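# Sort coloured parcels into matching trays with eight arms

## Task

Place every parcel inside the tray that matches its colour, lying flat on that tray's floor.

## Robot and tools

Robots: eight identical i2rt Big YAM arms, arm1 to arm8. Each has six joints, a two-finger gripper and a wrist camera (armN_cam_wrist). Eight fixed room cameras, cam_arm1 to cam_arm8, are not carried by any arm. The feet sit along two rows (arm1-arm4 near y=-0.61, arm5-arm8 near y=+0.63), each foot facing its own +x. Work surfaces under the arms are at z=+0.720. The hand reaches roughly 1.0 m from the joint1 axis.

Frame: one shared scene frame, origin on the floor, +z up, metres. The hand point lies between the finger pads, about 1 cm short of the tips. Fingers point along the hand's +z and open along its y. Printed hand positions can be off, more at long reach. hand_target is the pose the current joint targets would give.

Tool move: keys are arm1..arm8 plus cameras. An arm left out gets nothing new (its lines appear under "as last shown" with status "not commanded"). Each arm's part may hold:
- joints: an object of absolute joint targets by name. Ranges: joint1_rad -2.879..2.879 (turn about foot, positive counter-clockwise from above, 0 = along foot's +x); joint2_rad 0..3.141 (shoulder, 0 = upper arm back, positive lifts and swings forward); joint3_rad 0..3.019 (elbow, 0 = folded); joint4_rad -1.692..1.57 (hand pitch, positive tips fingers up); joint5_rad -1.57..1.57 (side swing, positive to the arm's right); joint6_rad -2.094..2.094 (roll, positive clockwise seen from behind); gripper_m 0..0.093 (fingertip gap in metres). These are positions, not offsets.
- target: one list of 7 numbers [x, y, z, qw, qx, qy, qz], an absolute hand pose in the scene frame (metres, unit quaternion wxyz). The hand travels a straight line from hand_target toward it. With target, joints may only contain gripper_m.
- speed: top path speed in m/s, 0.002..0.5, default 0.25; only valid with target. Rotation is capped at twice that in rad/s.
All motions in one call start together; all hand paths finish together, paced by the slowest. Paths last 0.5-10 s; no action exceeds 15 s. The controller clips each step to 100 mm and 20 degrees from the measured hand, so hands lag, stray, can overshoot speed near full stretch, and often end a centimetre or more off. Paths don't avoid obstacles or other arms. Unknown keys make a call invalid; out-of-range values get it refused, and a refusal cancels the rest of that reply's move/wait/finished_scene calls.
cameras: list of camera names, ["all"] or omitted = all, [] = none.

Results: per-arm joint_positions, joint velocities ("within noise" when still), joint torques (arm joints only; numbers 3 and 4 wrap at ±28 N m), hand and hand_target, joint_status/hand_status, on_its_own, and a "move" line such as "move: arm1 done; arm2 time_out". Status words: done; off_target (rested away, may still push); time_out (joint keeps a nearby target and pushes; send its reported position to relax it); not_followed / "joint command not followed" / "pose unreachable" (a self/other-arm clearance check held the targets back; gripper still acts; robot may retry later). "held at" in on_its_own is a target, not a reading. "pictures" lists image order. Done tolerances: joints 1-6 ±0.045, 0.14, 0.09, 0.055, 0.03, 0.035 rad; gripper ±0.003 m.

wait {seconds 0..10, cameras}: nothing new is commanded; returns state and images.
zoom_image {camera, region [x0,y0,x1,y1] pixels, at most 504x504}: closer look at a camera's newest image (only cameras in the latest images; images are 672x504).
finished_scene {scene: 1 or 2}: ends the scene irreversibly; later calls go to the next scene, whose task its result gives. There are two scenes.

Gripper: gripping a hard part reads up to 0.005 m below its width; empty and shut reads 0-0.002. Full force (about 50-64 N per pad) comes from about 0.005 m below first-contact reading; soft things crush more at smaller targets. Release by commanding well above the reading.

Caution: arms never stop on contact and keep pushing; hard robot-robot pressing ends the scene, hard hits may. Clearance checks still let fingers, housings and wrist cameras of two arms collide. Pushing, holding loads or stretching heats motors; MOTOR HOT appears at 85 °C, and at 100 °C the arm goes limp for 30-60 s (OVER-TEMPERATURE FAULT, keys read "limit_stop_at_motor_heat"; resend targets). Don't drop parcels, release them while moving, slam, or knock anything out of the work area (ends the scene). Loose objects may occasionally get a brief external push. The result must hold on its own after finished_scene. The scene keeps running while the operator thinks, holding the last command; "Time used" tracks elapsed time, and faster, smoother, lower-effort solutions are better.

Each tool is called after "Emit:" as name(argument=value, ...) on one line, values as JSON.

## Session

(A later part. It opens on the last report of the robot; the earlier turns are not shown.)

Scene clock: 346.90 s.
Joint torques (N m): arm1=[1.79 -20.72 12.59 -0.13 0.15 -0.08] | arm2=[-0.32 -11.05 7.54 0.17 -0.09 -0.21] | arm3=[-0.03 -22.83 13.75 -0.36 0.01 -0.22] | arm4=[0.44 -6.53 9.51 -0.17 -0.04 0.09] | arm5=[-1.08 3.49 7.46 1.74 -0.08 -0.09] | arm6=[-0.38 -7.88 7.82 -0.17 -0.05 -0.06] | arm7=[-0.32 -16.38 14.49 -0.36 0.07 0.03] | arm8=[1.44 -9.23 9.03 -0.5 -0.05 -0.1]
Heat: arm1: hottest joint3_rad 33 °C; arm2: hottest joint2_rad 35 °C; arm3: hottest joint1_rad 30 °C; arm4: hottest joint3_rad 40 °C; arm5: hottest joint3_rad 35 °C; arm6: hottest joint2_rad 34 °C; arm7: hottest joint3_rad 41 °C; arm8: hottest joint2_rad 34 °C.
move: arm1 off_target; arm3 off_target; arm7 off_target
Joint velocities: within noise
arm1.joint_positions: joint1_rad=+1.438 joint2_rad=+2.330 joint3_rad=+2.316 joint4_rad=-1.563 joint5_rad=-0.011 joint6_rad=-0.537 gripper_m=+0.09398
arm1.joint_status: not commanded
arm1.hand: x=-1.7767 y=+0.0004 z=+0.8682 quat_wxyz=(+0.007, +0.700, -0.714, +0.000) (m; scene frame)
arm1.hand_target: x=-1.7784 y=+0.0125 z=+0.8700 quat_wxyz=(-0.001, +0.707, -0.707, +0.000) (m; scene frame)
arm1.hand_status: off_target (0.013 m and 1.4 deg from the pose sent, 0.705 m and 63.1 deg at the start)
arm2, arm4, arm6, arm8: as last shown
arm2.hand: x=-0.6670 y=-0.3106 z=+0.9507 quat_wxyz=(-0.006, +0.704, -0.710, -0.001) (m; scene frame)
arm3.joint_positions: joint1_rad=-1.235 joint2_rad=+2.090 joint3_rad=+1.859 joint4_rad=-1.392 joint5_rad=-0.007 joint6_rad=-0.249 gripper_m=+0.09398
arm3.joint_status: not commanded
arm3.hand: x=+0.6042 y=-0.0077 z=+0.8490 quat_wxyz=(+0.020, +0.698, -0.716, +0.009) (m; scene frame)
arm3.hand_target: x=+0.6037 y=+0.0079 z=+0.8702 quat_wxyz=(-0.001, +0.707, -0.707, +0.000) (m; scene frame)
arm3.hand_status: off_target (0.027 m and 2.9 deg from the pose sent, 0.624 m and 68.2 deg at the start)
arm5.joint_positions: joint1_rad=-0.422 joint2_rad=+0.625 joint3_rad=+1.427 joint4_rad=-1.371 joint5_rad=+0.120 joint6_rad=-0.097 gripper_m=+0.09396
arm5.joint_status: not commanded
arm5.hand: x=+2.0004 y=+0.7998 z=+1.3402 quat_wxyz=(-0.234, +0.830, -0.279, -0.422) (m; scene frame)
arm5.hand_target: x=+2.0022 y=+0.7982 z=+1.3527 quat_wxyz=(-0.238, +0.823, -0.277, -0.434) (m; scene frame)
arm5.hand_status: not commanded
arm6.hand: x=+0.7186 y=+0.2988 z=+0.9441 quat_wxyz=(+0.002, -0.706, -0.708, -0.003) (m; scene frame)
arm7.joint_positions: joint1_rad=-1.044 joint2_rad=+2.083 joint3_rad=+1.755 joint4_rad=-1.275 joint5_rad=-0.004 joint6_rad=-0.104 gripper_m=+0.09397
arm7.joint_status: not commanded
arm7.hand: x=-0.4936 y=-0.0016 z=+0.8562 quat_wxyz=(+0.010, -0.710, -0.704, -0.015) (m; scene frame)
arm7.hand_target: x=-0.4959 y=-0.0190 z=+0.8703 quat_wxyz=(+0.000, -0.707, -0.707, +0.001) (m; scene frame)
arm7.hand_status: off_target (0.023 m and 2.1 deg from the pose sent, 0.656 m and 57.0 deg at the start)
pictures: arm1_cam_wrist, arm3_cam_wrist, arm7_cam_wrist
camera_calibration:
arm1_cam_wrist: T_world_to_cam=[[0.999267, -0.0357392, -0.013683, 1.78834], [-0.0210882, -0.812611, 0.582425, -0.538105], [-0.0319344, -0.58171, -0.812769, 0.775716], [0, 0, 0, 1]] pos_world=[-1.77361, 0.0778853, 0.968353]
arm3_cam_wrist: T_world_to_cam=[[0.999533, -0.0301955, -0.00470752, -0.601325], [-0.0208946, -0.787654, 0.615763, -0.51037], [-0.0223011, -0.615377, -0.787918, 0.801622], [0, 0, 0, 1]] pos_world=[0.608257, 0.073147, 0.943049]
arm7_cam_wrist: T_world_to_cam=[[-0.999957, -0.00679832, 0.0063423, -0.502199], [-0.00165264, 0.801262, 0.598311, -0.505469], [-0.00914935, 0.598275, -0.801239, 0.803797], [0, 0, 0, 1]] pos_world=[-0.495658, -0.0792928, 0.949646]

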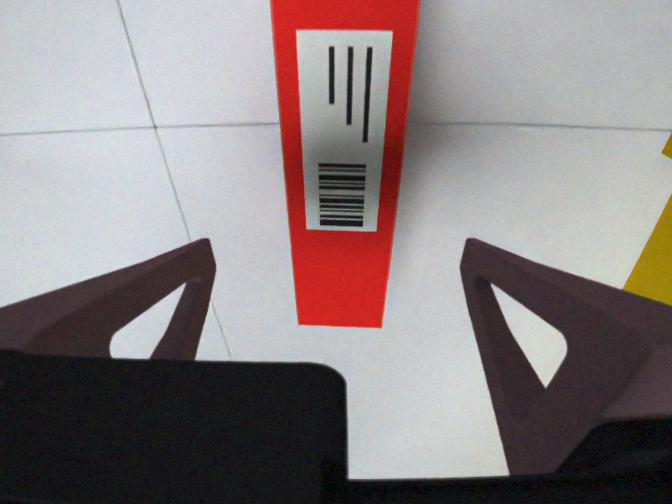

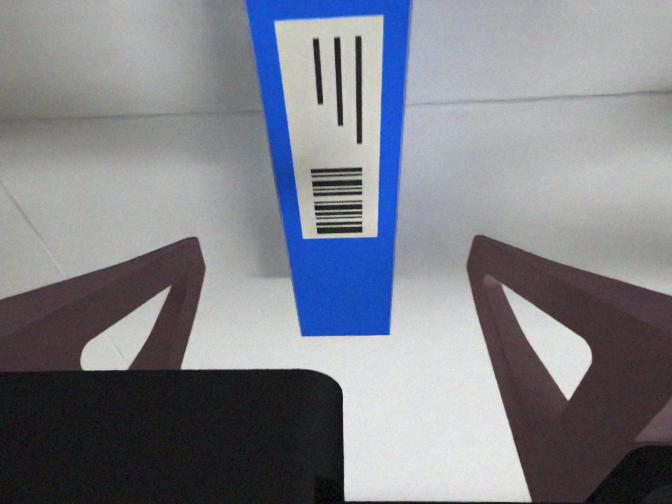

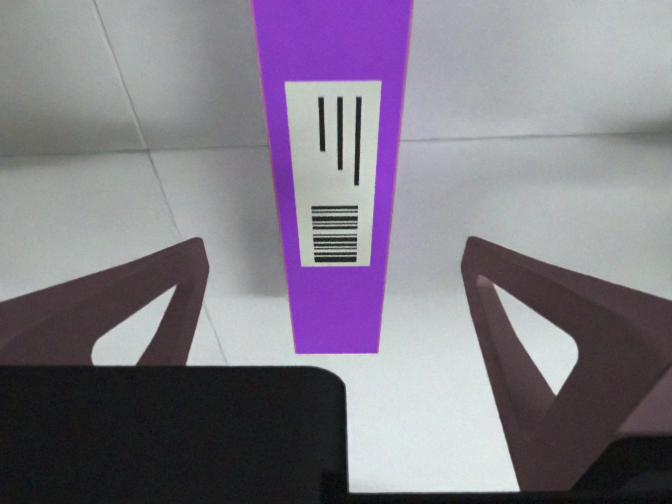

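Emit:
move(arm1={"target":[-1.778,0.013,0.747,0,0.7071,-0.7071,0],"speed":0.15}, arm7={"target":[-0.497,-0.02,0.747,0,0.7071,0.7071,0],"speed":0.15}, arm3={"target":[0.604,0.009,0.747,0,0.7071,-0.7071,0],"speed":0.15}, cameras=[])

Emit:
move(arm1={"joints":{"gripper_m":0.03}}, arm3={"joints":{"gripper_m":0.03}}, arm7={"joints":{"gripper_m":0.03}}, cameras=["arm1_cam_wrist"])

Emit:
move(arm1={"target":[-1.96,-0.3,0.93,0,0.7071,-0.7071,0],"speed":0.2}, arm7={"target":[-0.455,0.255,0.93,0,0.7071,0.7071,0],"speed":0.2}, arm3={"target":[0.525,-0.255,0.93,0,0.7071,-0.7071,0],"speed":0.2}, cameras=["cam_arm1","cam_arm7","cam_arm3"])

Scene clock: 364.00 s.
Joint torques (N m): arm1=[2.14 -21.6 8.25 0.72 0.13 -0.08] | arm2=[-0.32 -11.05 7.54 0.16 -0.09 -0.21] | arm3=[0.03 -22.24 8.8 0.59 0 -0.21] | arm4=[0.44 -6.53 9.51 -0.18 -0.04 0.09] | arm5=[-1.03 2.61 7.41 1.81 -0.12 -0.03] | arm6=[-0.44 -7.88 7.84 -0.14 -0.06 -0.06] | arm7=[-0.44 -17.32 8.38 0.54 0.05 0.04] | arm8=[1.32 -9.35 8.96 -0.49 -0.05 -0.1]
Heat: arm1: hottest joint3_rad 38 °C; arm2: hottest joint3_rad 35 °C; arm3: hottest joint2_rad 32 °C; arm4: hottest joint3_rad 40 °C; arm5: hottest joint3_rad 35 °C; arm6: hottest joint2_rad 34 °C; arm7: hottest joint3_rad 45 °C; arm8: hottest joint3_rad 34 °C.
move: arm1 off_target; arm3 done; arm7 done
Joint velocities: within noise
arm1.joint_positions: joint1_rad=+1.438 joint2_rad=+2.403 joint3_rad=+2.167 joint4_rad=-1.320 joint5_rad=-0.011 joint6_rad=-0.537 gripper_m=+0.09398
arm1.joint_status: not commanded
arm1.hand: x=-1.7709 y=+0.0081 z=+0.7609 quat_wxyz=(-0.003, +0.700, -0.714, -0.002) (m; scene frame)
arm1.hand_target: x=-1.7781 y=+0.0126 z=+0.7472 quat_wxyz=(+0.000, +0.707, -0.707, +0.000) (m; scene frame)
arm1.hand_status: off_target (0.016 m and 1.2 deg from the pose sent, 0.122 m and 1.4 deg at the start)
arm2, arm4, arm5, arm6, arm8: as last shown
arm3.joint_positions: joint1_rad=-1.235 joint2_rad=+2.195 joint3_rad=+1.754 joint4_rad=-1.156 joint5_rad=-0.007 joint6_rad=-0.250 gripper_m=+0.09398
arm3.joint_status: not commanded
arm3.hand: x=+0.6073 y=+0.0018 z=+0.7454 quat_wxyz=(+0.009, +0.698, -0.716, +0.003) (m; scene frame)
arm3.hand_target: x=+0.6040 y=+0.0088 z=+0.7470 quat_wxyz=(+0.000, +0.707, -0.707, +0.000) (m; scene frame)
arm3.hand_status: done (0.008 m and 1.8 deg from the pose sent, 0.103 m and 2.9 deg at the start)
arm7.joint_positions: joint1_rad=-1.044 joint2_rad=+2.222 joint3_rad=+1.711 joint4_rad=-1.054 joint5_rad=-0.004 joint6_rad=-0.106 gripper_m=+0.09397
arm7.joint_status: not commanded
arm7.hand: x=-0.4959 y=-0.0208 z=+0.7550 quat_wxyz=(-0.002, -0.710, -0.704, +0.000) (m; scene frame)
arm7.hand_target: x=-0.4970 y=-0.0199 z=+0.7472 quat_wxyz=(+0.000, -0.707, -0.707, +0.000) (m; scene frame)
arm7.hand_status: done (0.008 m and 0.5 deg from the pose sent, 0.111 m and 2.1 deg at the start)
pictures: none
No camera images: "cameras" was empty.

Scene clock: 364.67 s.
Joint torques (N m): arm1=[1.85 -21.6 8.25 0.76 0.13 -0.05] | arm2=[-0.32 -10.99 7.54 0.17 -0.09 -0.21] | arm3=[-0.09 -23.06 8.87 0.55 -0.03 -0.2] | arm4=[0.44 -6.53 9.51 -0.17 -0.04 0.09] | arm5=[-0.32 3.49 7.39 1.89 -0.1 -0.03] | arm6=[-0.44 -7.82 7.87 -0.17 -0.06 -0.05] | arm7=[-0.44 -17.14 8.34 0.51 0.06 0.04] | arm8=[1.14 -9.29 9.07 -0.47 -0.06 -0.11]
Heat: arm1: hottest joint3_rad 37 °C; arm2: hottest joint3_rad 35 °C; arm3: hottest joint2_rad 32 °C; arm4: hottest joint3_rad 40 °C; arm5: hottest joint3_rad 35 °C; arm6: hottest joint2_rad 34 °C; arm7: hottest joint3_rad 45 °C; arm8: hottest joint3_rad 34 °C.
move: arm1 off_target; arm3 off_target; arm7 off_target
Joint velocities: within noise
arm1.joint_positions: joint1_rad=+1.439 joint2_rad=+2.403 joint3_rad=+2.167 joint4_rad=-1.319 joint5_rad=-0.010 joint6_rad=-0.537 gripper_m=+0.05934
arm1.joint_status: gripper_m off_target (ended at +0.05937, target +0.03000)
arm1.hand: x=-1.7714 y=+0.0086 z=+0.7609 quat_wxyz=(-0.004, +0.701, -0.714, -0.002) (m; scene frame)
arm1.hand_target: x=-1.7782 y=+0.0127 z=+0.7472 quat_wxyz=(+0.000, +0.707, -0.707, +0.000) (m; scene frame)
arm1.hand_status: not commanded
arm2, arm4, arm5, arm6, arm8: as last shown
arm3.joint_positions: joint1_rad=-1.235 joint2_rad=+2.195 joint3_rad=+1.754 joint4_rad=-1.156 joint5_rad=-0.007 joint6_rad=-0.251 gripper_m=+0.05895
arm3.joint_status: gripper_m off_target (ended at +0.05898, target +0.03000)
arm3.hand: x=+0.6075 y=+0.0019 z=+0.7454 quat_wxyz=(+0.009, +0.699, -0.716, +0.003) (m; scene frame)
arm3.hand_target: x=+0.6040 y=+0.0089 z=+0.7470 quat_wxyz=(+0.000, +0.707, -0.707, +0.000) (m; scene frame)
arm3.hand_status: not commanded
arm7.joint_positions: joint1_rad=-1.044 joint2_rad=+2.222 joint3_rad=+1.711 joint4_rad=-1.053 joint5_rad=-0.004 joint6_rad=-0.106 gripper_m=+0.05981
arm7.joint_status: gripper_m off_target (ended at +0.05984, target +0.03000)
arm7.hand: x=-0.4959 y=-0.0209 z=+0.7550 quat_wxyz=(-0.002, -0.710, -0.705, +0.000) (m; scene frame)
arm7.hand_target: x=-0.4970 y=-0.0200 z=+0.7472 quat_wxyz=(+0.000, -0.707, -0.707, +0.000) (m; scene frame)
arm7.hand_status: not commanded
pictures: arm1_cam_wrist
camera_calibration:
arm1_cam_wrist: T_world_to_cam=[[0.999423, -0.0338942, -0.00239733, 1.77351], [-0.0265444, -0.822852, 0.567635, -0.467135], [-0.0212122, -0.567244, -0.823277, 0.720302], [0, 0, 0, 1]] pos_world=[-1.76961, 0.0843157, 0.862422]

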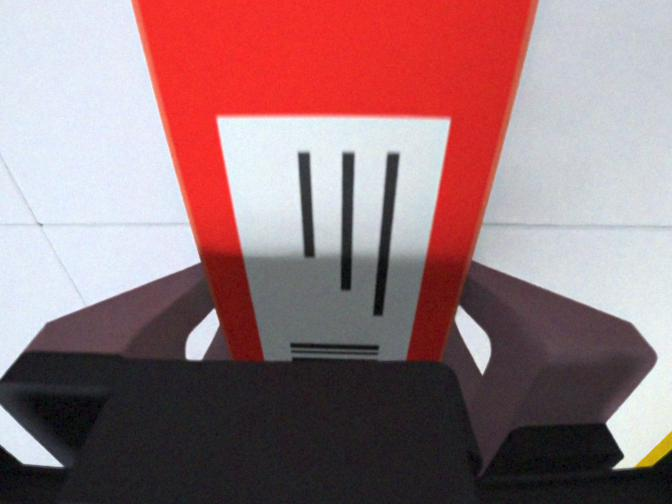

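Scene clock: 367.53 s.
Joint torques (N m): arm1=[0.44 -7.94 7.62 -0.06 0.09 -0.09] | arm2=[-0.32 -10.99 7.54 0.17 -0.09 -0.21] | arm3=[0.44 -12.69 9.06 -0.28 -0.07 -0.04] | arm4=[0.44 -6.53 9.51 -0.17 -0.04 0.09] | arm5=[-1.08 3.6 7.46 1.78 -0.05 -0.05] | arm6=[-0.44 -7.88 7.87 -0.17 -0.06 -0.06] | arm7=[0.44 -9.11 8.14 -0.29 0.06 0.21] | arm8=[1.2 -9.47 8.98 -0.53 -0.04 -0.1]
Heat: arm1: hottest joint3_rad 37 °C; arm2: hottest joint3_rad 35 °C; arm3: hottest joint2_rad 32 °C; arm4: hottest joint3_rad 40 °C; arm5: hottest joint3_rad 35 °C; arm6: hottest joint2_rad 34 °C; arm7: hottest joint3_rad 44 °C; arm8: hottest joint3_rad 34 °C.
move: arm1 done; arm3 done; arm7 done
Joint velocities: within noise
arm1.joint_positions: joint1_rad=+1.439 joint2_rad=+1.311 joint3_rad=+1.050 joint4_rad=-1.284 joint5_rad=-0.010 joint6_rad=-0.557 gripper_m=+0.05934
arm1.joint_status: not commanded
arm1.hand: x=-1.9601 y=-0.2930 z=+0.9332 quat_wxyz=(-0.009, +0.708, -0.707, -0.003) (m; scene frame)
arm1.hand_target: x=-1.9601 y=-0.2999 z=+0.9300 quat_wxyz=(+0.000, +0.707, -0.707, +0.000) (m; scene frame)
arm1.hand_status: done (0.008 m and 1.1 deg from the pose sent, 0.399 m and 1.2 deg at the start)
arm2, arm4, arm5, arm6, arm8: as last shown
arm3.joint_positions: joint1_rad=-1.224 joint2_rad=+1.355 joint3_rad=+1.089 joint4_rad=-1.320 joint5_rad=-0.006 joint6_rad=-0.251 gripper_m=+0.05895
arm3.joint_status: not commanded
arm3.hand: x=+0.5308 y=-0.2537 z=+0.9231 quat_wxyz=(+0.004, +0.702, -0.712, +0.001) (m; scene frame)
arm3.hand_target: x=+0.5251 y=-0.2550 z=+0.9299 quat_wxyz=(+0.000, +0.707, -0.707, +0.000) (m; scene frame)
arm3.hand_status: done (0.009 m and 0.9 deg from the pose sent, 0.327 m and 1.8 deg at the start)
arm7.joint_positions: joint1_rad=-1.027 joint2_rad=+1.356 joint3_rad=+0.993 joint4_rad=-1.190 joint5_rad=-0.004 joint6_rad=-0.095 gripper_m=+0.05981
arm7.joint_status: not commanded
arm7.hand: x=-0.4588 y=+0.2472 z=+0.9318 quat_wxyz=(-0.006, -0.707, -0.707, +0.005) (m; scene frame)
arm7.hand_target: x=-0.4551 y=+0.2548 z=+0.9300 quat_wxyz=(+0.000, -0.707, -0.707, +0.000) (m; scene frame)
arm7.hand_status: done (0.009 m and 0.9 deg from the pose sent, 0.329 m and 0.5 deg at the start)
pictures: cam_arm1, cam_arm3, cam_arm7

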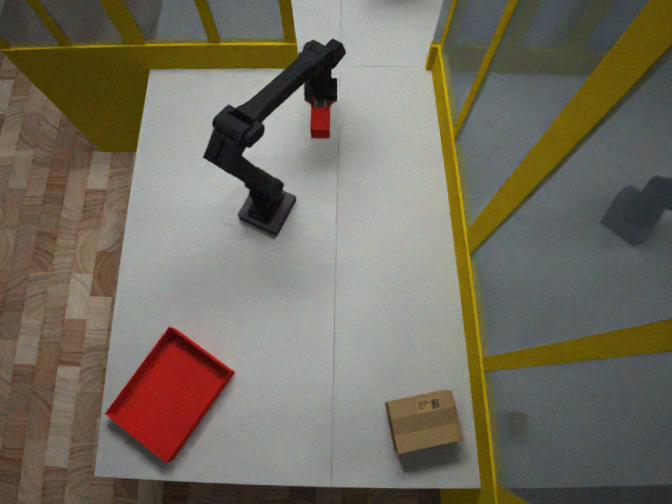

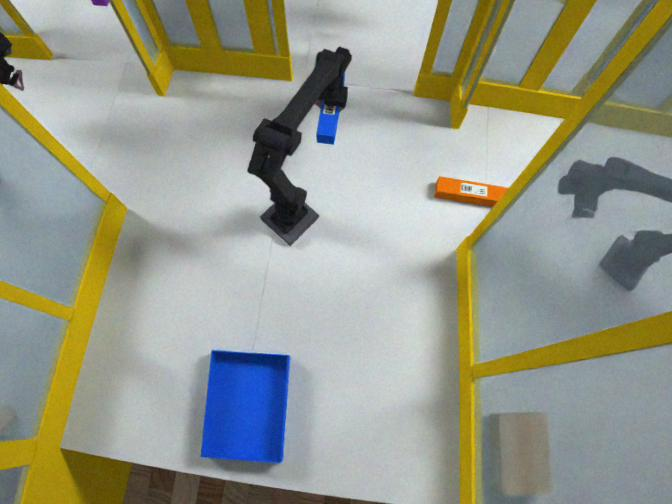

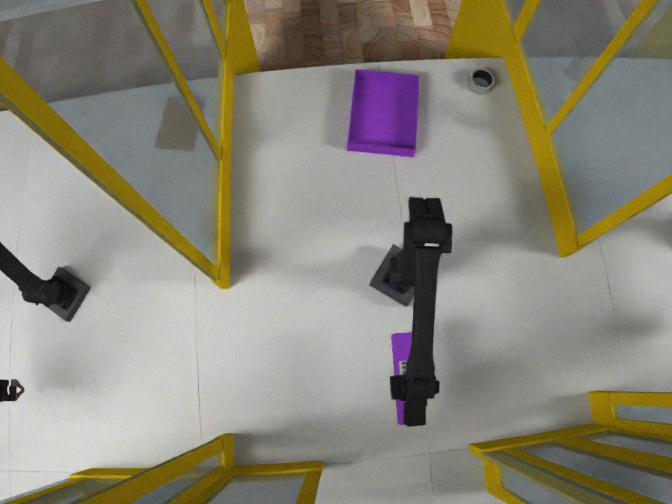

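Emit:
move(arm1={"joints":{"joint1_rad":-1.538,"joint6_rad":0.2}}, arm7={"joints":{"joint1_rad":2.149,"joint6_rad":0.1}}, arm3={"joints":{"joint1_rad":2.112,"joint6_rad":-0.15}}, cameras=[])

Emit:
move(arm1={"target":[-2.411,-1.239,0.89,0,0.8854,0.4648,0],"speed":0.25}, arm7={"target":[-0.383,1.292,0.89,0,0.6388,-0.7694,0],"speed":0.25}, arm3={"target":[0.387,-1.292,0.89,0,0.6756,0.7373,0],"speed":0.25}, cameras=["cam_arm1","cam_arm3","cam_arm7","arm1_cam_wrist","arm7_cam_wrist","arm3_cam_wrist"])

Scene clock: 425.17 s.
Joint torques (N m): arm1=[1.67 -8 7.71 -0.08 0.02 0.05] | arm2=[-0.38 -11.05 7.54 0.17 -0.09 -0.21] | arm3=[-0.97 -12.75 9.02 -0.29 -0.01 0.13] | arm4=[0.44 -6.53 9.51 -0.17 -0.04 0.09] | arm5=[-0.73 2.73 7.43 1.81 -0.09 -0.03] | arm6=[-0.5 -7.82 7.84 -0.16 -0.06 -0.05] | arm7=[-1.03 -9.11 8.25 -0.24 0.03 0.2] | arm8=[1.2 -9.52 9.03 -0.5 -0.07 -0.11]
Heat: arm1: hottest joint3_rad 33 °C; arm2: hottest joint3_rad 35 °C; arm3: hottest joint2_rad 31 °C; arm4: hottest joint3_rad 40 °C; arm5: hottest joint3_rad 36 °C; arm6: hottest joint2_rad 33 °C; arm7: hottest joint3_rad 40 °C; arm8: hottest joint3_rad 34 °C.
move: arm1 done; arm3 done; arm7 done
Joint velocities: within noise
arm1.joint_positions: joint1_rad=-1.542 joint2_rad=+1.311 joint3_rad=+1.050 joint4_rad=-1.284 joint5_rad=-0.007 joint6_rad=+0.194 gripper_m=+0.05938
arm1.joint_status: all done
arm1.hand: x=-2.2920 y=-0.9421 z=+0.9387 quat_wxyz=(-0.016, -0.882, -0.471, +0.009) (m; scene frame)
arm1.hand_target: x=-2.2881 y=-0.9375 z=+0.9355 quat_wxyz=(-0.011, -0.882, -0.471, +0.001) (m; scene frame)
arm1.hand_status: not commanded
arm2, arm4, arm5, arm6, arm8: as last shown
arm3.joint_positions: joint1_rad=+2.118 joint2_rad=+1.355 joint3_rad=+1.089 joint4_rad=-1.320 joint5_rad=-0.007 joint6_rad=-0.166 gripper_m=+0.05880
arm3.joint_status: all done
arm3.hand: x=+0.4119 y=-0.9837 z=+0.9181 quat_wxyz=(-0.002, +0.670, +0.742, +0.012) (m; scene frame)
arm3.hand_target: x=+0.4090 y=-0.9809 z=+0.9250 quat_wxyz=(+0.000, +0.678, +0.735, +0.008) (m; scene frame)
arm3.hand_status: not commanded
arm7.joint_positions: joint1_rad=+2.156 joint2_rad=+1.356 joint3_rad=+0.993 joint4_rad=-1.190 joint5_rad=-0.003 joint6_rad=+0.092 gripper_m=+0.05980
arm7.joint_status: all done
arm7.hand: x=-0.4035 y=+0.9829 z=+0.9338 quat_wxyz=(-0.006, +0.653, -0.757, -0.009) (m; scene frame)
arm7.hand_target: x=-0.4011 y=+0.9748 z=+0.9320 quat_wxyz=(-0.001, +0.648, -0.762, -0.002) (m; scene frame)
arm7.hand_status: not commanded
pictures: none
No camera images: "cameras" was empty.

Scene clock: 427.57 s.
Joint torques (N m): arm1=[1.9 -19.6 12.56 -0.18 0.19 0.07] | arm2=[-0.32 -11.05 7.54 0.17 -0.09 -0.21] | arm3=[-0.91 -23.06 14.39 -0.31 0.02 0.06] | arm4=[0.44 -6.53 9.51 -0.17 -0.04 0.09] | arm5=[-0.62 3.14 7.49 1.76 -0.05 -0.06] | arm6=[-0.44 -7.82 7.84 -0.16 -0.06 -0.06] | arm7=[-0.62 -17.03 15.34 -0.27 0.07 0.22] | arm8=[1.44 -9.35 8.95 -0.57 -0.04 -0.1]
Heat: arm1: hottest joint3_rad 34 °C; arm2: hottest joint3_rad 35 °C; arm3: hottest joint2_rad 31 °C; arm4: hottest joint3_rad 40 °C; arm5: hottest joint3_rad 36 °C; arm6: hottest joint2_rad 33 °C; arm7: hottest joint3_rad 40 °C; arm8: hottest joint3_rad 34 °C.
move: arm1 off_target; arm3 off_target; arm7 off_target
Joint velocities: within noise
arm1.joint_positions: joint1_rad=-1.542 joint2_rad=+2.197 joint3_rad=+2.098 joint4_rad=-1.496 joint5_rad=+0.004 joint6_rad=+0.210 gripper_m=+0.05938
arm1.joint_status: not commanded
arm1.hand: x=-2.4116 y=-1.2254 z=+0.8850 quat_wxyz=(+0.004, -0.886, -0.464, -0.008) (m; scene frame)
arm1.hand_target: x=-2.4106 y=-1.2385 z=+0.8900 quat_wxyz=(-0.001, -0.885, -0.465, +0.000) (m; scene frame)
arm1.hand_status: off_target (0.015 m and 1.0 deg from the pose sent, 0.324 m and 2.3 deg at the start)
arm2, arm4, arm5, arm6, arm8: as last shown
arm3.joint_positions: joint1_rad=+2.118 joint2_rad=+2.177 joint3_rad=+2.098 joint4_rad=-1.522 joint5_rad=+0.001 joint6_rad=-0.166 gripper_m=+0.05880
arm3.joint_status: not commanded
arm3.hand: x=+0.3921 y=-1.2778 z=+0.8744 quat_wxyz=(-0.010, +0.670, +0.742, +0.016) (m; scene frame)
arm3.hand_target: x=+0.3869 y=-1.2909 z=+0.8901 quat_wxyz=(+0.000, +0.676, +0.737, -0.001) (m; scene frame)
arm3.hand_status: off_target (0.022 m and 2.3 deg from the pose sent, 0.310 m and 1.7 deg at the start)
arm7.joint_positions: joint1_rad=+2.156 joint2_rad=+2.186 joint3_rad=+1.981 joint4_rad=-1.402 joint5_rad=-0.003 joint6_rad=+0.117 gripper_m=+0.05980
arm7.joint_status: not commanded
arm7.hand: x=-0.3875 y=+1.2745 z=+0.8780 quat_wxyz=(+0.013, +0.644, -0.765, +0.011) (m; scene frame)
arm7.hand_target: x=-0.3831 y=+1.2909 z=+0.8902 quat_wxyz=(+0.000, +0.639, -0.769, -0.001) (m; scene frame)
arm7.hand_status: off_target (0.022 m and 2.1 deg from the pose sent, 0.313 m and 2.5 deg at the start)
pictures: arm1_cam_wrist, arm3_cam_wrist, arm7_cam_wrist, cam_arm1, cam_arm3, cam_arm7
camera_calibration:
arm1_cam_wrist: T_world_to_cam=[[-0.813325, 0.581796, -0.00402295, -1.24391], [0.468354, 0.658809, 0.58874, 1.42049], [0.345177, 0.476952, -0.808313, 2.25883], [0, 0, 0, 1]] pos_world=[-2.45669, -1.28948, 0.98454]
arm3_cam_wrist: T_world_to_cam=[[-0.995213, -0.0977283, -0.000243283, 0.264372], [-0.0775428, 0.788134, 0.610599, 0.509449], [-0.0594811, 0.607695, -0.79194, 1.61633], [0, 0, 0, 1]] pos_world=[0.398752, -1.35792, 0.969033]
arm7_cam_wrist: T_world_to_cam=[[0.987754, -0.155424, 0.0136182, 0.565724], [-0.13265, -0.790649, 0.597728, 0.437808], [-0.082134, -0.592215, -0.801583, 1.54804], [0, 0, 0, 1]] pos_world=[-0.373575, 1.35085, 0.971485]

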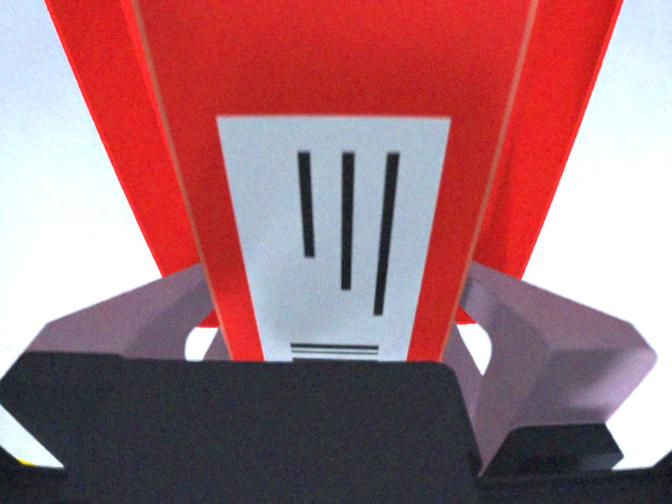

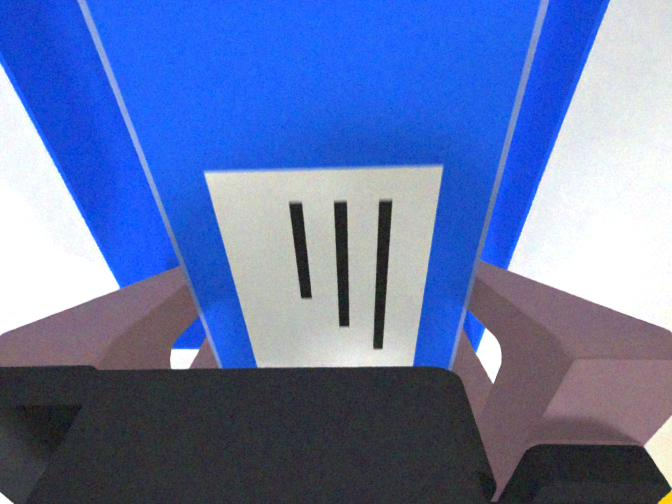

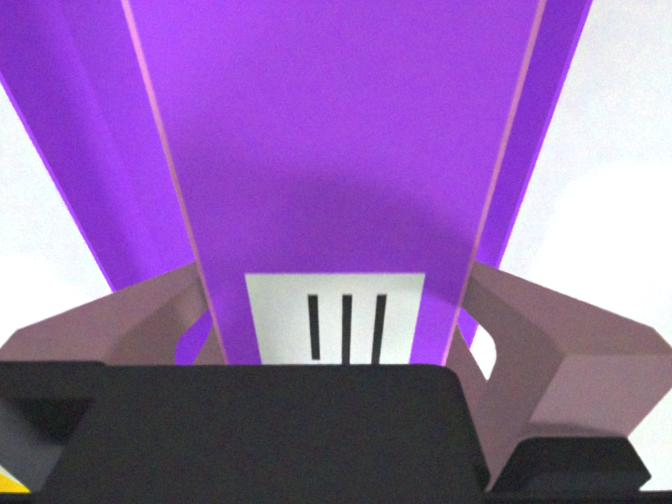

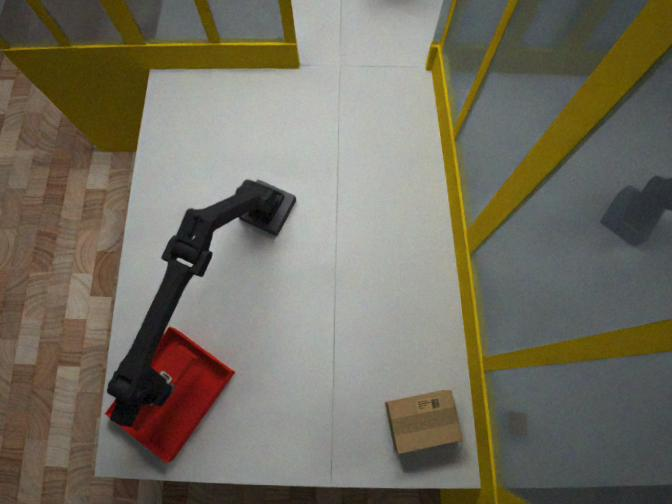

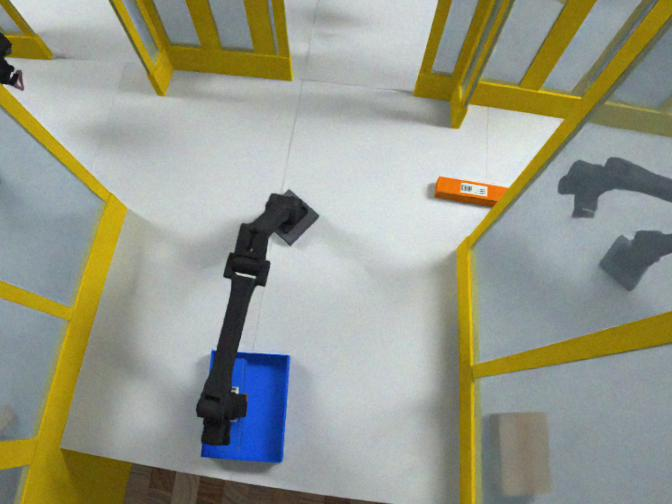

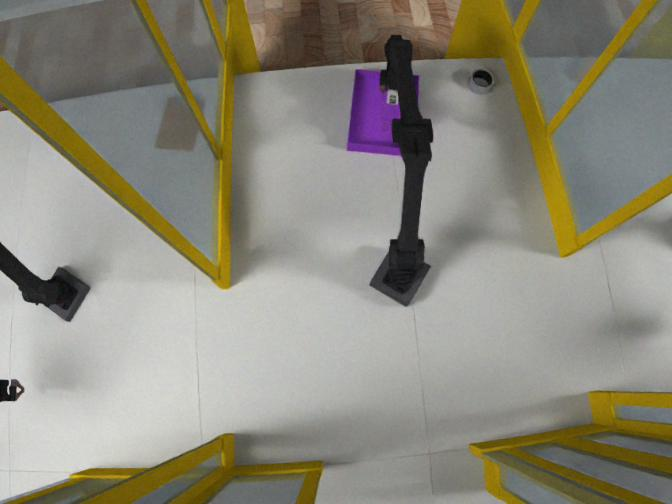

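Emit:
move(arm1={"target":[-2.420,-1.233,0.78,0,0.8854,0.4648,0],"speed":0.12}, arm3={"target":[0.387,-1.287,0.77,0,0.6756,0.7373,0],"speed":0.12}, arm7={"target":[-0.397,1.287,0.775,0,0.6388,-0.7694,0],"speed":0.12}, arm4={"target":[1.52,-0.54,0.95,0,0,1,0]}, arm5={"joints":{"joint1_rad":0.6,"gripper_m":0.09}}, cameras=[])

Emit:
move(arm1={"target":[-2.420,-1.233,0.752,0,0.8854,0.4648,0],"speed":0.06}, arm3={"target":[0.387,-1.287,0.75,0,0.6756,0.7373,0],"speed":0.06}, arm7={"target":[-0.397,1.287,0.75,0,0.6388,-0.7694,0],"speed":0.06}, cameras=["cam_arm1","cam_arm3","cam_arm7"])

Scene clock: 493.23 s.
Joint torques (N m): arm1=[0.67 -19.84 7.58 0.83 0.2 -0.07] | arm2=[-0.32 -11.05 7.56 0.17 -0.09 -0.2] | arm3=[-1.03 -23.53 8.94 0.59 0.02 0.05] | arm4=[1.49 -1.55 8.84 -0.84 0.34 -0.07] | arm5=[-1.03 3.14 7.5 1.87 -0.07 -0.06] | arm6=[-0.44 -7.77 7.84 -0.16 -0.06 -0.06] | arm7=[0.62 -17.44 8.43 0.54 0.08 0.19] | arm8=[1.2 -9.29 8.95 -0.62 -0.05 -0.11]
Heat: arm1: hottest joint3_rad 43 °C; arm2: hottest joint3_rad 35 °C; arm3: hottest joint2_rad 36 °C; arm4: hottest joint3_rad 40 °C; arm5: hottest joint3_rad 36 °C; arm6: hottest joint2_rad 32 °C; arm7: hottest joint3_rad 50 °C; arm8: hottest joint3_rad 34 °C.
move: arm1 off_target; arm3 done; arm4 off_target; arm5 done; arm7 off_target
Joint velocities: within noise
arm1.joint_positions: joint1_rad=-1.542 joint2_rad=+2.260 joint3_rad=+1.976 joint4_rad=-1.277 joint5_rad=+0.004 joint6_rad=+0.209 gripper_m=+0.05938
arm1.joint_status: not commanded
arm1.hand: x=-2.4158 y=-1.2369 z=+0.7984 quat_wxyz=(-0.007, -0.886, -0.465, +0.006) (m; scene frame)
arm1.hand_target: x=-2.4197 y=-1.2326 z=+0.7802 quat_wxyz=(+0.000, -0.885, -0.465, +0.000) (m; scene frame)
arm1.hand_status: off_target (0.019 m and 1.1 deg from the pose sent, 0.106 m and 1.0 deg at the start)
arm2, arm6, arm8: as last shown
arm3.joint_positions: joint1_rad=+2.118 joint2_rad=+2.234 joint3_rad=+1.935 joint4_rad=-1.271 joint5_rad=+0.001 joint6_rad=-0.166 gripper_m=+0.05880
arm3.joint_status: not commanded
arm3.hand: x=+0.3922 y=-1.2842 z=+0.7760 quat_wxyz=(+0.000, +0.670, +0.742, +0.003) (m; scene frame)
arm3.hand_target: x=+0.3869 y=-1.2869 z=+0.7701 quat_wxyz=(+0.000, +0.676, +0.737, +0.000) (m; scene frame)
arm3.hand_status: done (0.008 m and 1.0 deg from the pose sent, 0.105 m and 2.3 deg at the start)
arm4.joint_positions: joint1_rad=+2.418 joint2_rad=+0.872 joint3_rad=+0.697 joint4_rad=-1.655 joint5_rad=+0.671 joint6_rad=-2.083 gripper_m=+0.08991
arm4.joint_status: not commanded
arm4.hand: x=+1.5167 y=-0.5398 z=+0.9511 quat_wxyz=(-0.102, +0.341, +0.875, +0.328) (m; scene frame)
arm4.hand_target: x=+1.5202 y=-0.5412 z=+0.9500 quat_wxyz=(-0.099, +0.327, +0.879, +0.333) (m; scene frame)
arm4.hand_status: off_target (0.004 m and 57.9 deg from the pose sent, 0.147 m and 179.9 deg at the start; pose on its path clipped on 105 of 236 steps; a joint's target at an end of its range on 127 of 236 steps)
arm5.joint_positions: joint1_rad=+0.593 joint2_rad=+0.625 joint3_rad=+1.427 joint4_rad=-1.371 joint5_rad=+0.120 joint6_rad=-0.097 gripper_m=+0.09014
arm5.joint_status: all done
arm5.hand: x=+1.9419 y=+0.5869 z=+1.3387 quat_wxyz=(+0.002, +0.863, +0.160, -0.480) (m; scene frame)
arm5.hand_target: x=+1.9445 y=+0.5861 z=+1.3512 quat_wxyz=(+0.005, +0.855, +0.161, -0.492) (m; scene frame)
arm5.hand_status: not commanded
arm7.joint_positions: joint1_rad=+2.162 joint2_rad=+2.272 joint3_rad=+1.893 joint4_rad=-1.180 joint5_rad=-0.002 joint6_rad=+0.137 gripper_m=+0.05980
arm7.joint_status: not commanded
arm7.hand: x=-0.3908 y=+1.2901 z=+0.7901 quat_wxyz=(-0.004, +0.638, -0.770, -0.007) (m; scene frame)
arm7.hand_target: x=-0.3970 y=+1.2866 z=+0.7752 quat_wxyz=(+0.000, +0.639, -0.769, +0.000) (m; scene frame)
arm7.hand_status: off_target (0.017 m and 0.9 deg from the pose sent, 0.104 m and 2.1 deg at the start)
pictures: none
No camera images: "cameras" was empty.

Scene clock: 494.30 s.
Joint torques (N m): arm1=[1.2 -20.13 7.64 0.66 0.24 -0.05] | arm2=[-0.32 -11.05 7.54 0.17 -0.09 -0.21] | arm3=[-0.91 -24.12 8.8 0.57 0.02 0.05] | arm4=[1.44 -1.55 8.9 -0.8 0.33 -0.07] | arm5=[-0.15 3.08 7.45 1.78 -0.1 -0.02] | arm6=[-0.5 -7.94 7.86 -0.16 -0.06 -0.06] | arm7=[0.67 -17.9 8.61 0.5 0.08 0.2] | arm8=[0.85 -9.41 8.91 -0.54 -0.04 -0.11]
Heat: arm1: hottest joint3_rad 42 °C; arm2: hottest joint3_rad 35 °C; arm3: hottest joint2_rad 36 °C; arm4: hottest joint3_rad 40 °C; arm5: hottest joint3_rad 36 °C; arm6: hottest joint2_rad 32 °C; arm7: hottest joint3_rad 49 °C; arm8: hottest joint3_rad 34 °C.
move: arm1 off_target; arm3 done; arm7 off_target
Joint velocities: within noise
arm1.joint_positions: joint1_rad=-1.542 joint2_rad=+2.293 joint3_rad=+1.947 joint4_rad=-1.222 joint5_rad=+0.004 joint6_rad=+0.209 gripper_m=+0.05938
arm1.joint_status: not commanded
arm1.hand: x=-2.4153 y=-1.2361 z=+0.7659 quat_wxyz=(-0.005, -0.886, -0.465, +0.003) (m; scene frame)
arm1.hand_target: x=-2.4197 y=-1.2327 z=+0.7522 quat_wxyz=(+0.000, -0.885, -0.465, +0.000) (m; scene frame)
arm1.hand_status: off_target (0.015 m and 0.6 deg from the pose sent, 0.047 m and 1.1 deg at the start)
arm2.joint_positions: joint1_rad=-1.447 joint2_rad=+1.330 joint3_rad=+1.023 joint4_rad=-1.252 joint5_rad=+0.002 joint6_rad=-0.529 gripper_m=+0.08993
arm2.joint_status: not commanded
arm2.hand: x=-0.6670 y=-0.3106 z=+0.9507 quat_wxyz=(-0.006, +0.704, -0.710, -0.001) (m; scene frame)
arm2.hand_target: x=-0.6670 y=-0.3150 z=+0.9500 quat_wxyz=(+0.000, +0.707, -0.707, +0.000) (m; scene frame)
arm2.hand_status: not commanded
arm3.joint_positions: joint1_rad=+2.118 joint2_rad=+2.258 joint3_rad=+1.914 joint4_rad=-1.231 joint5_rad=+0.001 joint6_rad=-0.166 gripper_m=+0.05880
arm3.joint_status: not commanded
arm3.hand: x=+0.3923 y=-1.2833 z=+0.7529 quat_wxyz=(-0.002, +0.670, +0.742, +0.005) (m; scene frame)
arm3.hand_target: x=+0.3869 y=-1.2869 z=+0.7501 quat_wxyz=(+0.000, +0.676, +0.737, +0.000) (m; scene frame)
arm3.hand_status: done (0.007 m and 1.1 deg from the pose sent, 0.027 m and 1.0 deg at the start)
arm4.joint_positions: joint1_rad=+2.420 joint2_rad=+0.872 joint3_rad=+0.696 joint4_rad=-1.655 joint5_rad=+0.673 joint6_rad=-2.083 gripper_m=+0.08991
arm4.joint_status: not commanded
arm4.hand: x=+1.5168 y=-0.5397 z=+0.9511 quat_wxyz=(-0.102, +0.340, +0.875, +0.329) (m; scene frame)
arm4.hand_target: x=+1.5202 y=-0.5411 z=+0.9500 quat_wxyz=(-0.099, +0.327, +0.879, +0.333) (m; scene frame)
arm4.hand_status: not commanded
arm5: as last shown
arm6.joint_positions: joint1_rad=-1.332 joint2_rad=+1.343 joint3_rad=+0.962 joint4_rad=-1.198 joint5_rad=+0.001 joint6_rad=-0.380 gripper_m=+0.08987
arm6.joint_status: not commanded
arm6.hand: x=+0.7186 y=+0.2988 z=+0.9441 quat_wxyz=(+0.002, -0.706, -0.708, -0.003) (m; scene frame)
arm6.hand_target: x=+0.7200 y=+0.3000 z=+0.9499 quat_wxyz=(+0.000, -0.707, -0.707, +0.000) (m; scene frame)
arm6.hand_status: not commanded
arm7.joint_positions: joint1_rad=+2.162 joint2_rad=+2.307 joint3_rad=+1.876 joint4_rad=-1.134 joint5_rad=-0.002 joint6_rad=+0.137 gripper_m=+0.05980
arm7.joint_status: not commanded
arm7.hand: x=-0.3909 y=+1.2889 z=+0.7611 quat_wxyz=(-0.002, +0.638, -0.770, -0.004) (m; scene frame)
arm7.hand_target: x=-0.3970 y=+1.2868 z=+0.7503 quat_wxyz=(+0.000, +0.639, -0.769, +0.000) (m; scene frame)
arm7.hand_status: off_target (0.013 m and 0.5 deg from the pose sent, 0.041 m and 0.9 deg at the start)
arm8.joint_positions: joint1_rad=+0.424 joint2_rad=+1.310 joint3_rad=+1.110 joint4_rad=-1.362 joint5_rad=-0.001 joint6_rad=-0.182 gripper_m=+0.08992
arm8.joint_status: not commanded
arm8.hand: x=-1.7276 y=+0.2951 z=+0.9502 quat_wxyz=(-0.003, -0.707, -0.707, +0.004) (m; scene frame)
arm8.hand_target: x=-1.7299 y=+0.3000 z=+0.9499 quat_wxyz=(+0.000, -0.707, -0.707, +0.000) (m; scene frame)
arm8.hand_status: not commanded
pictures: cam_arm1, cam_arm3, cam_arm7

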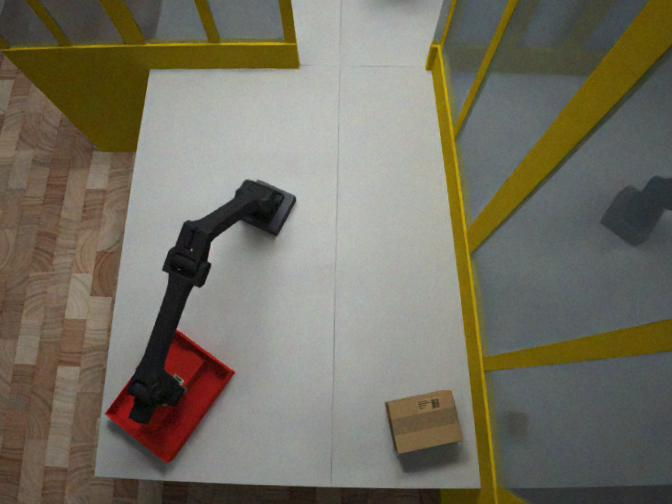

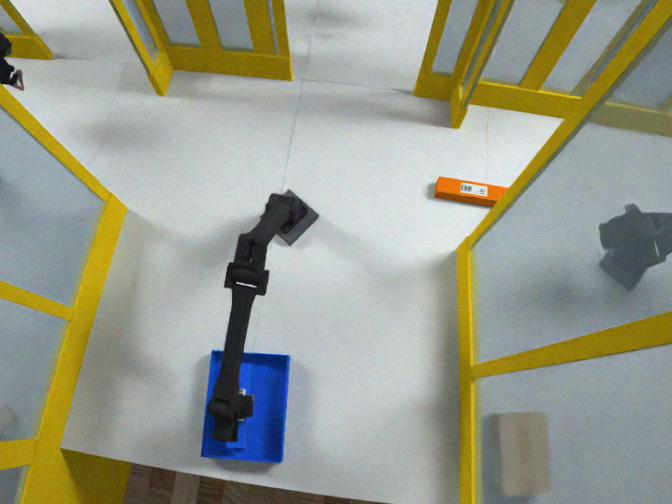

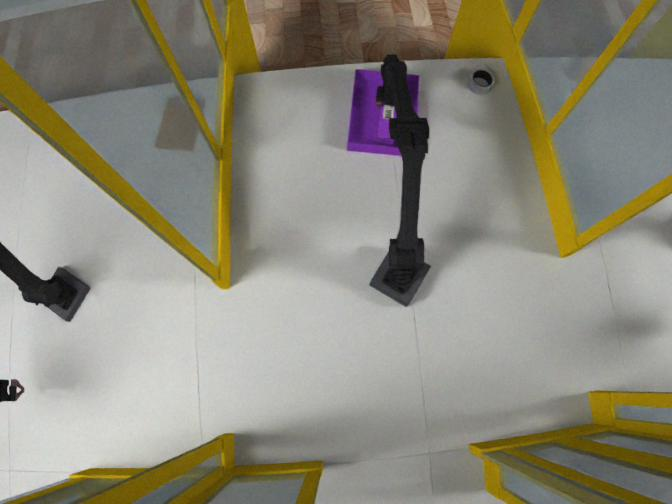

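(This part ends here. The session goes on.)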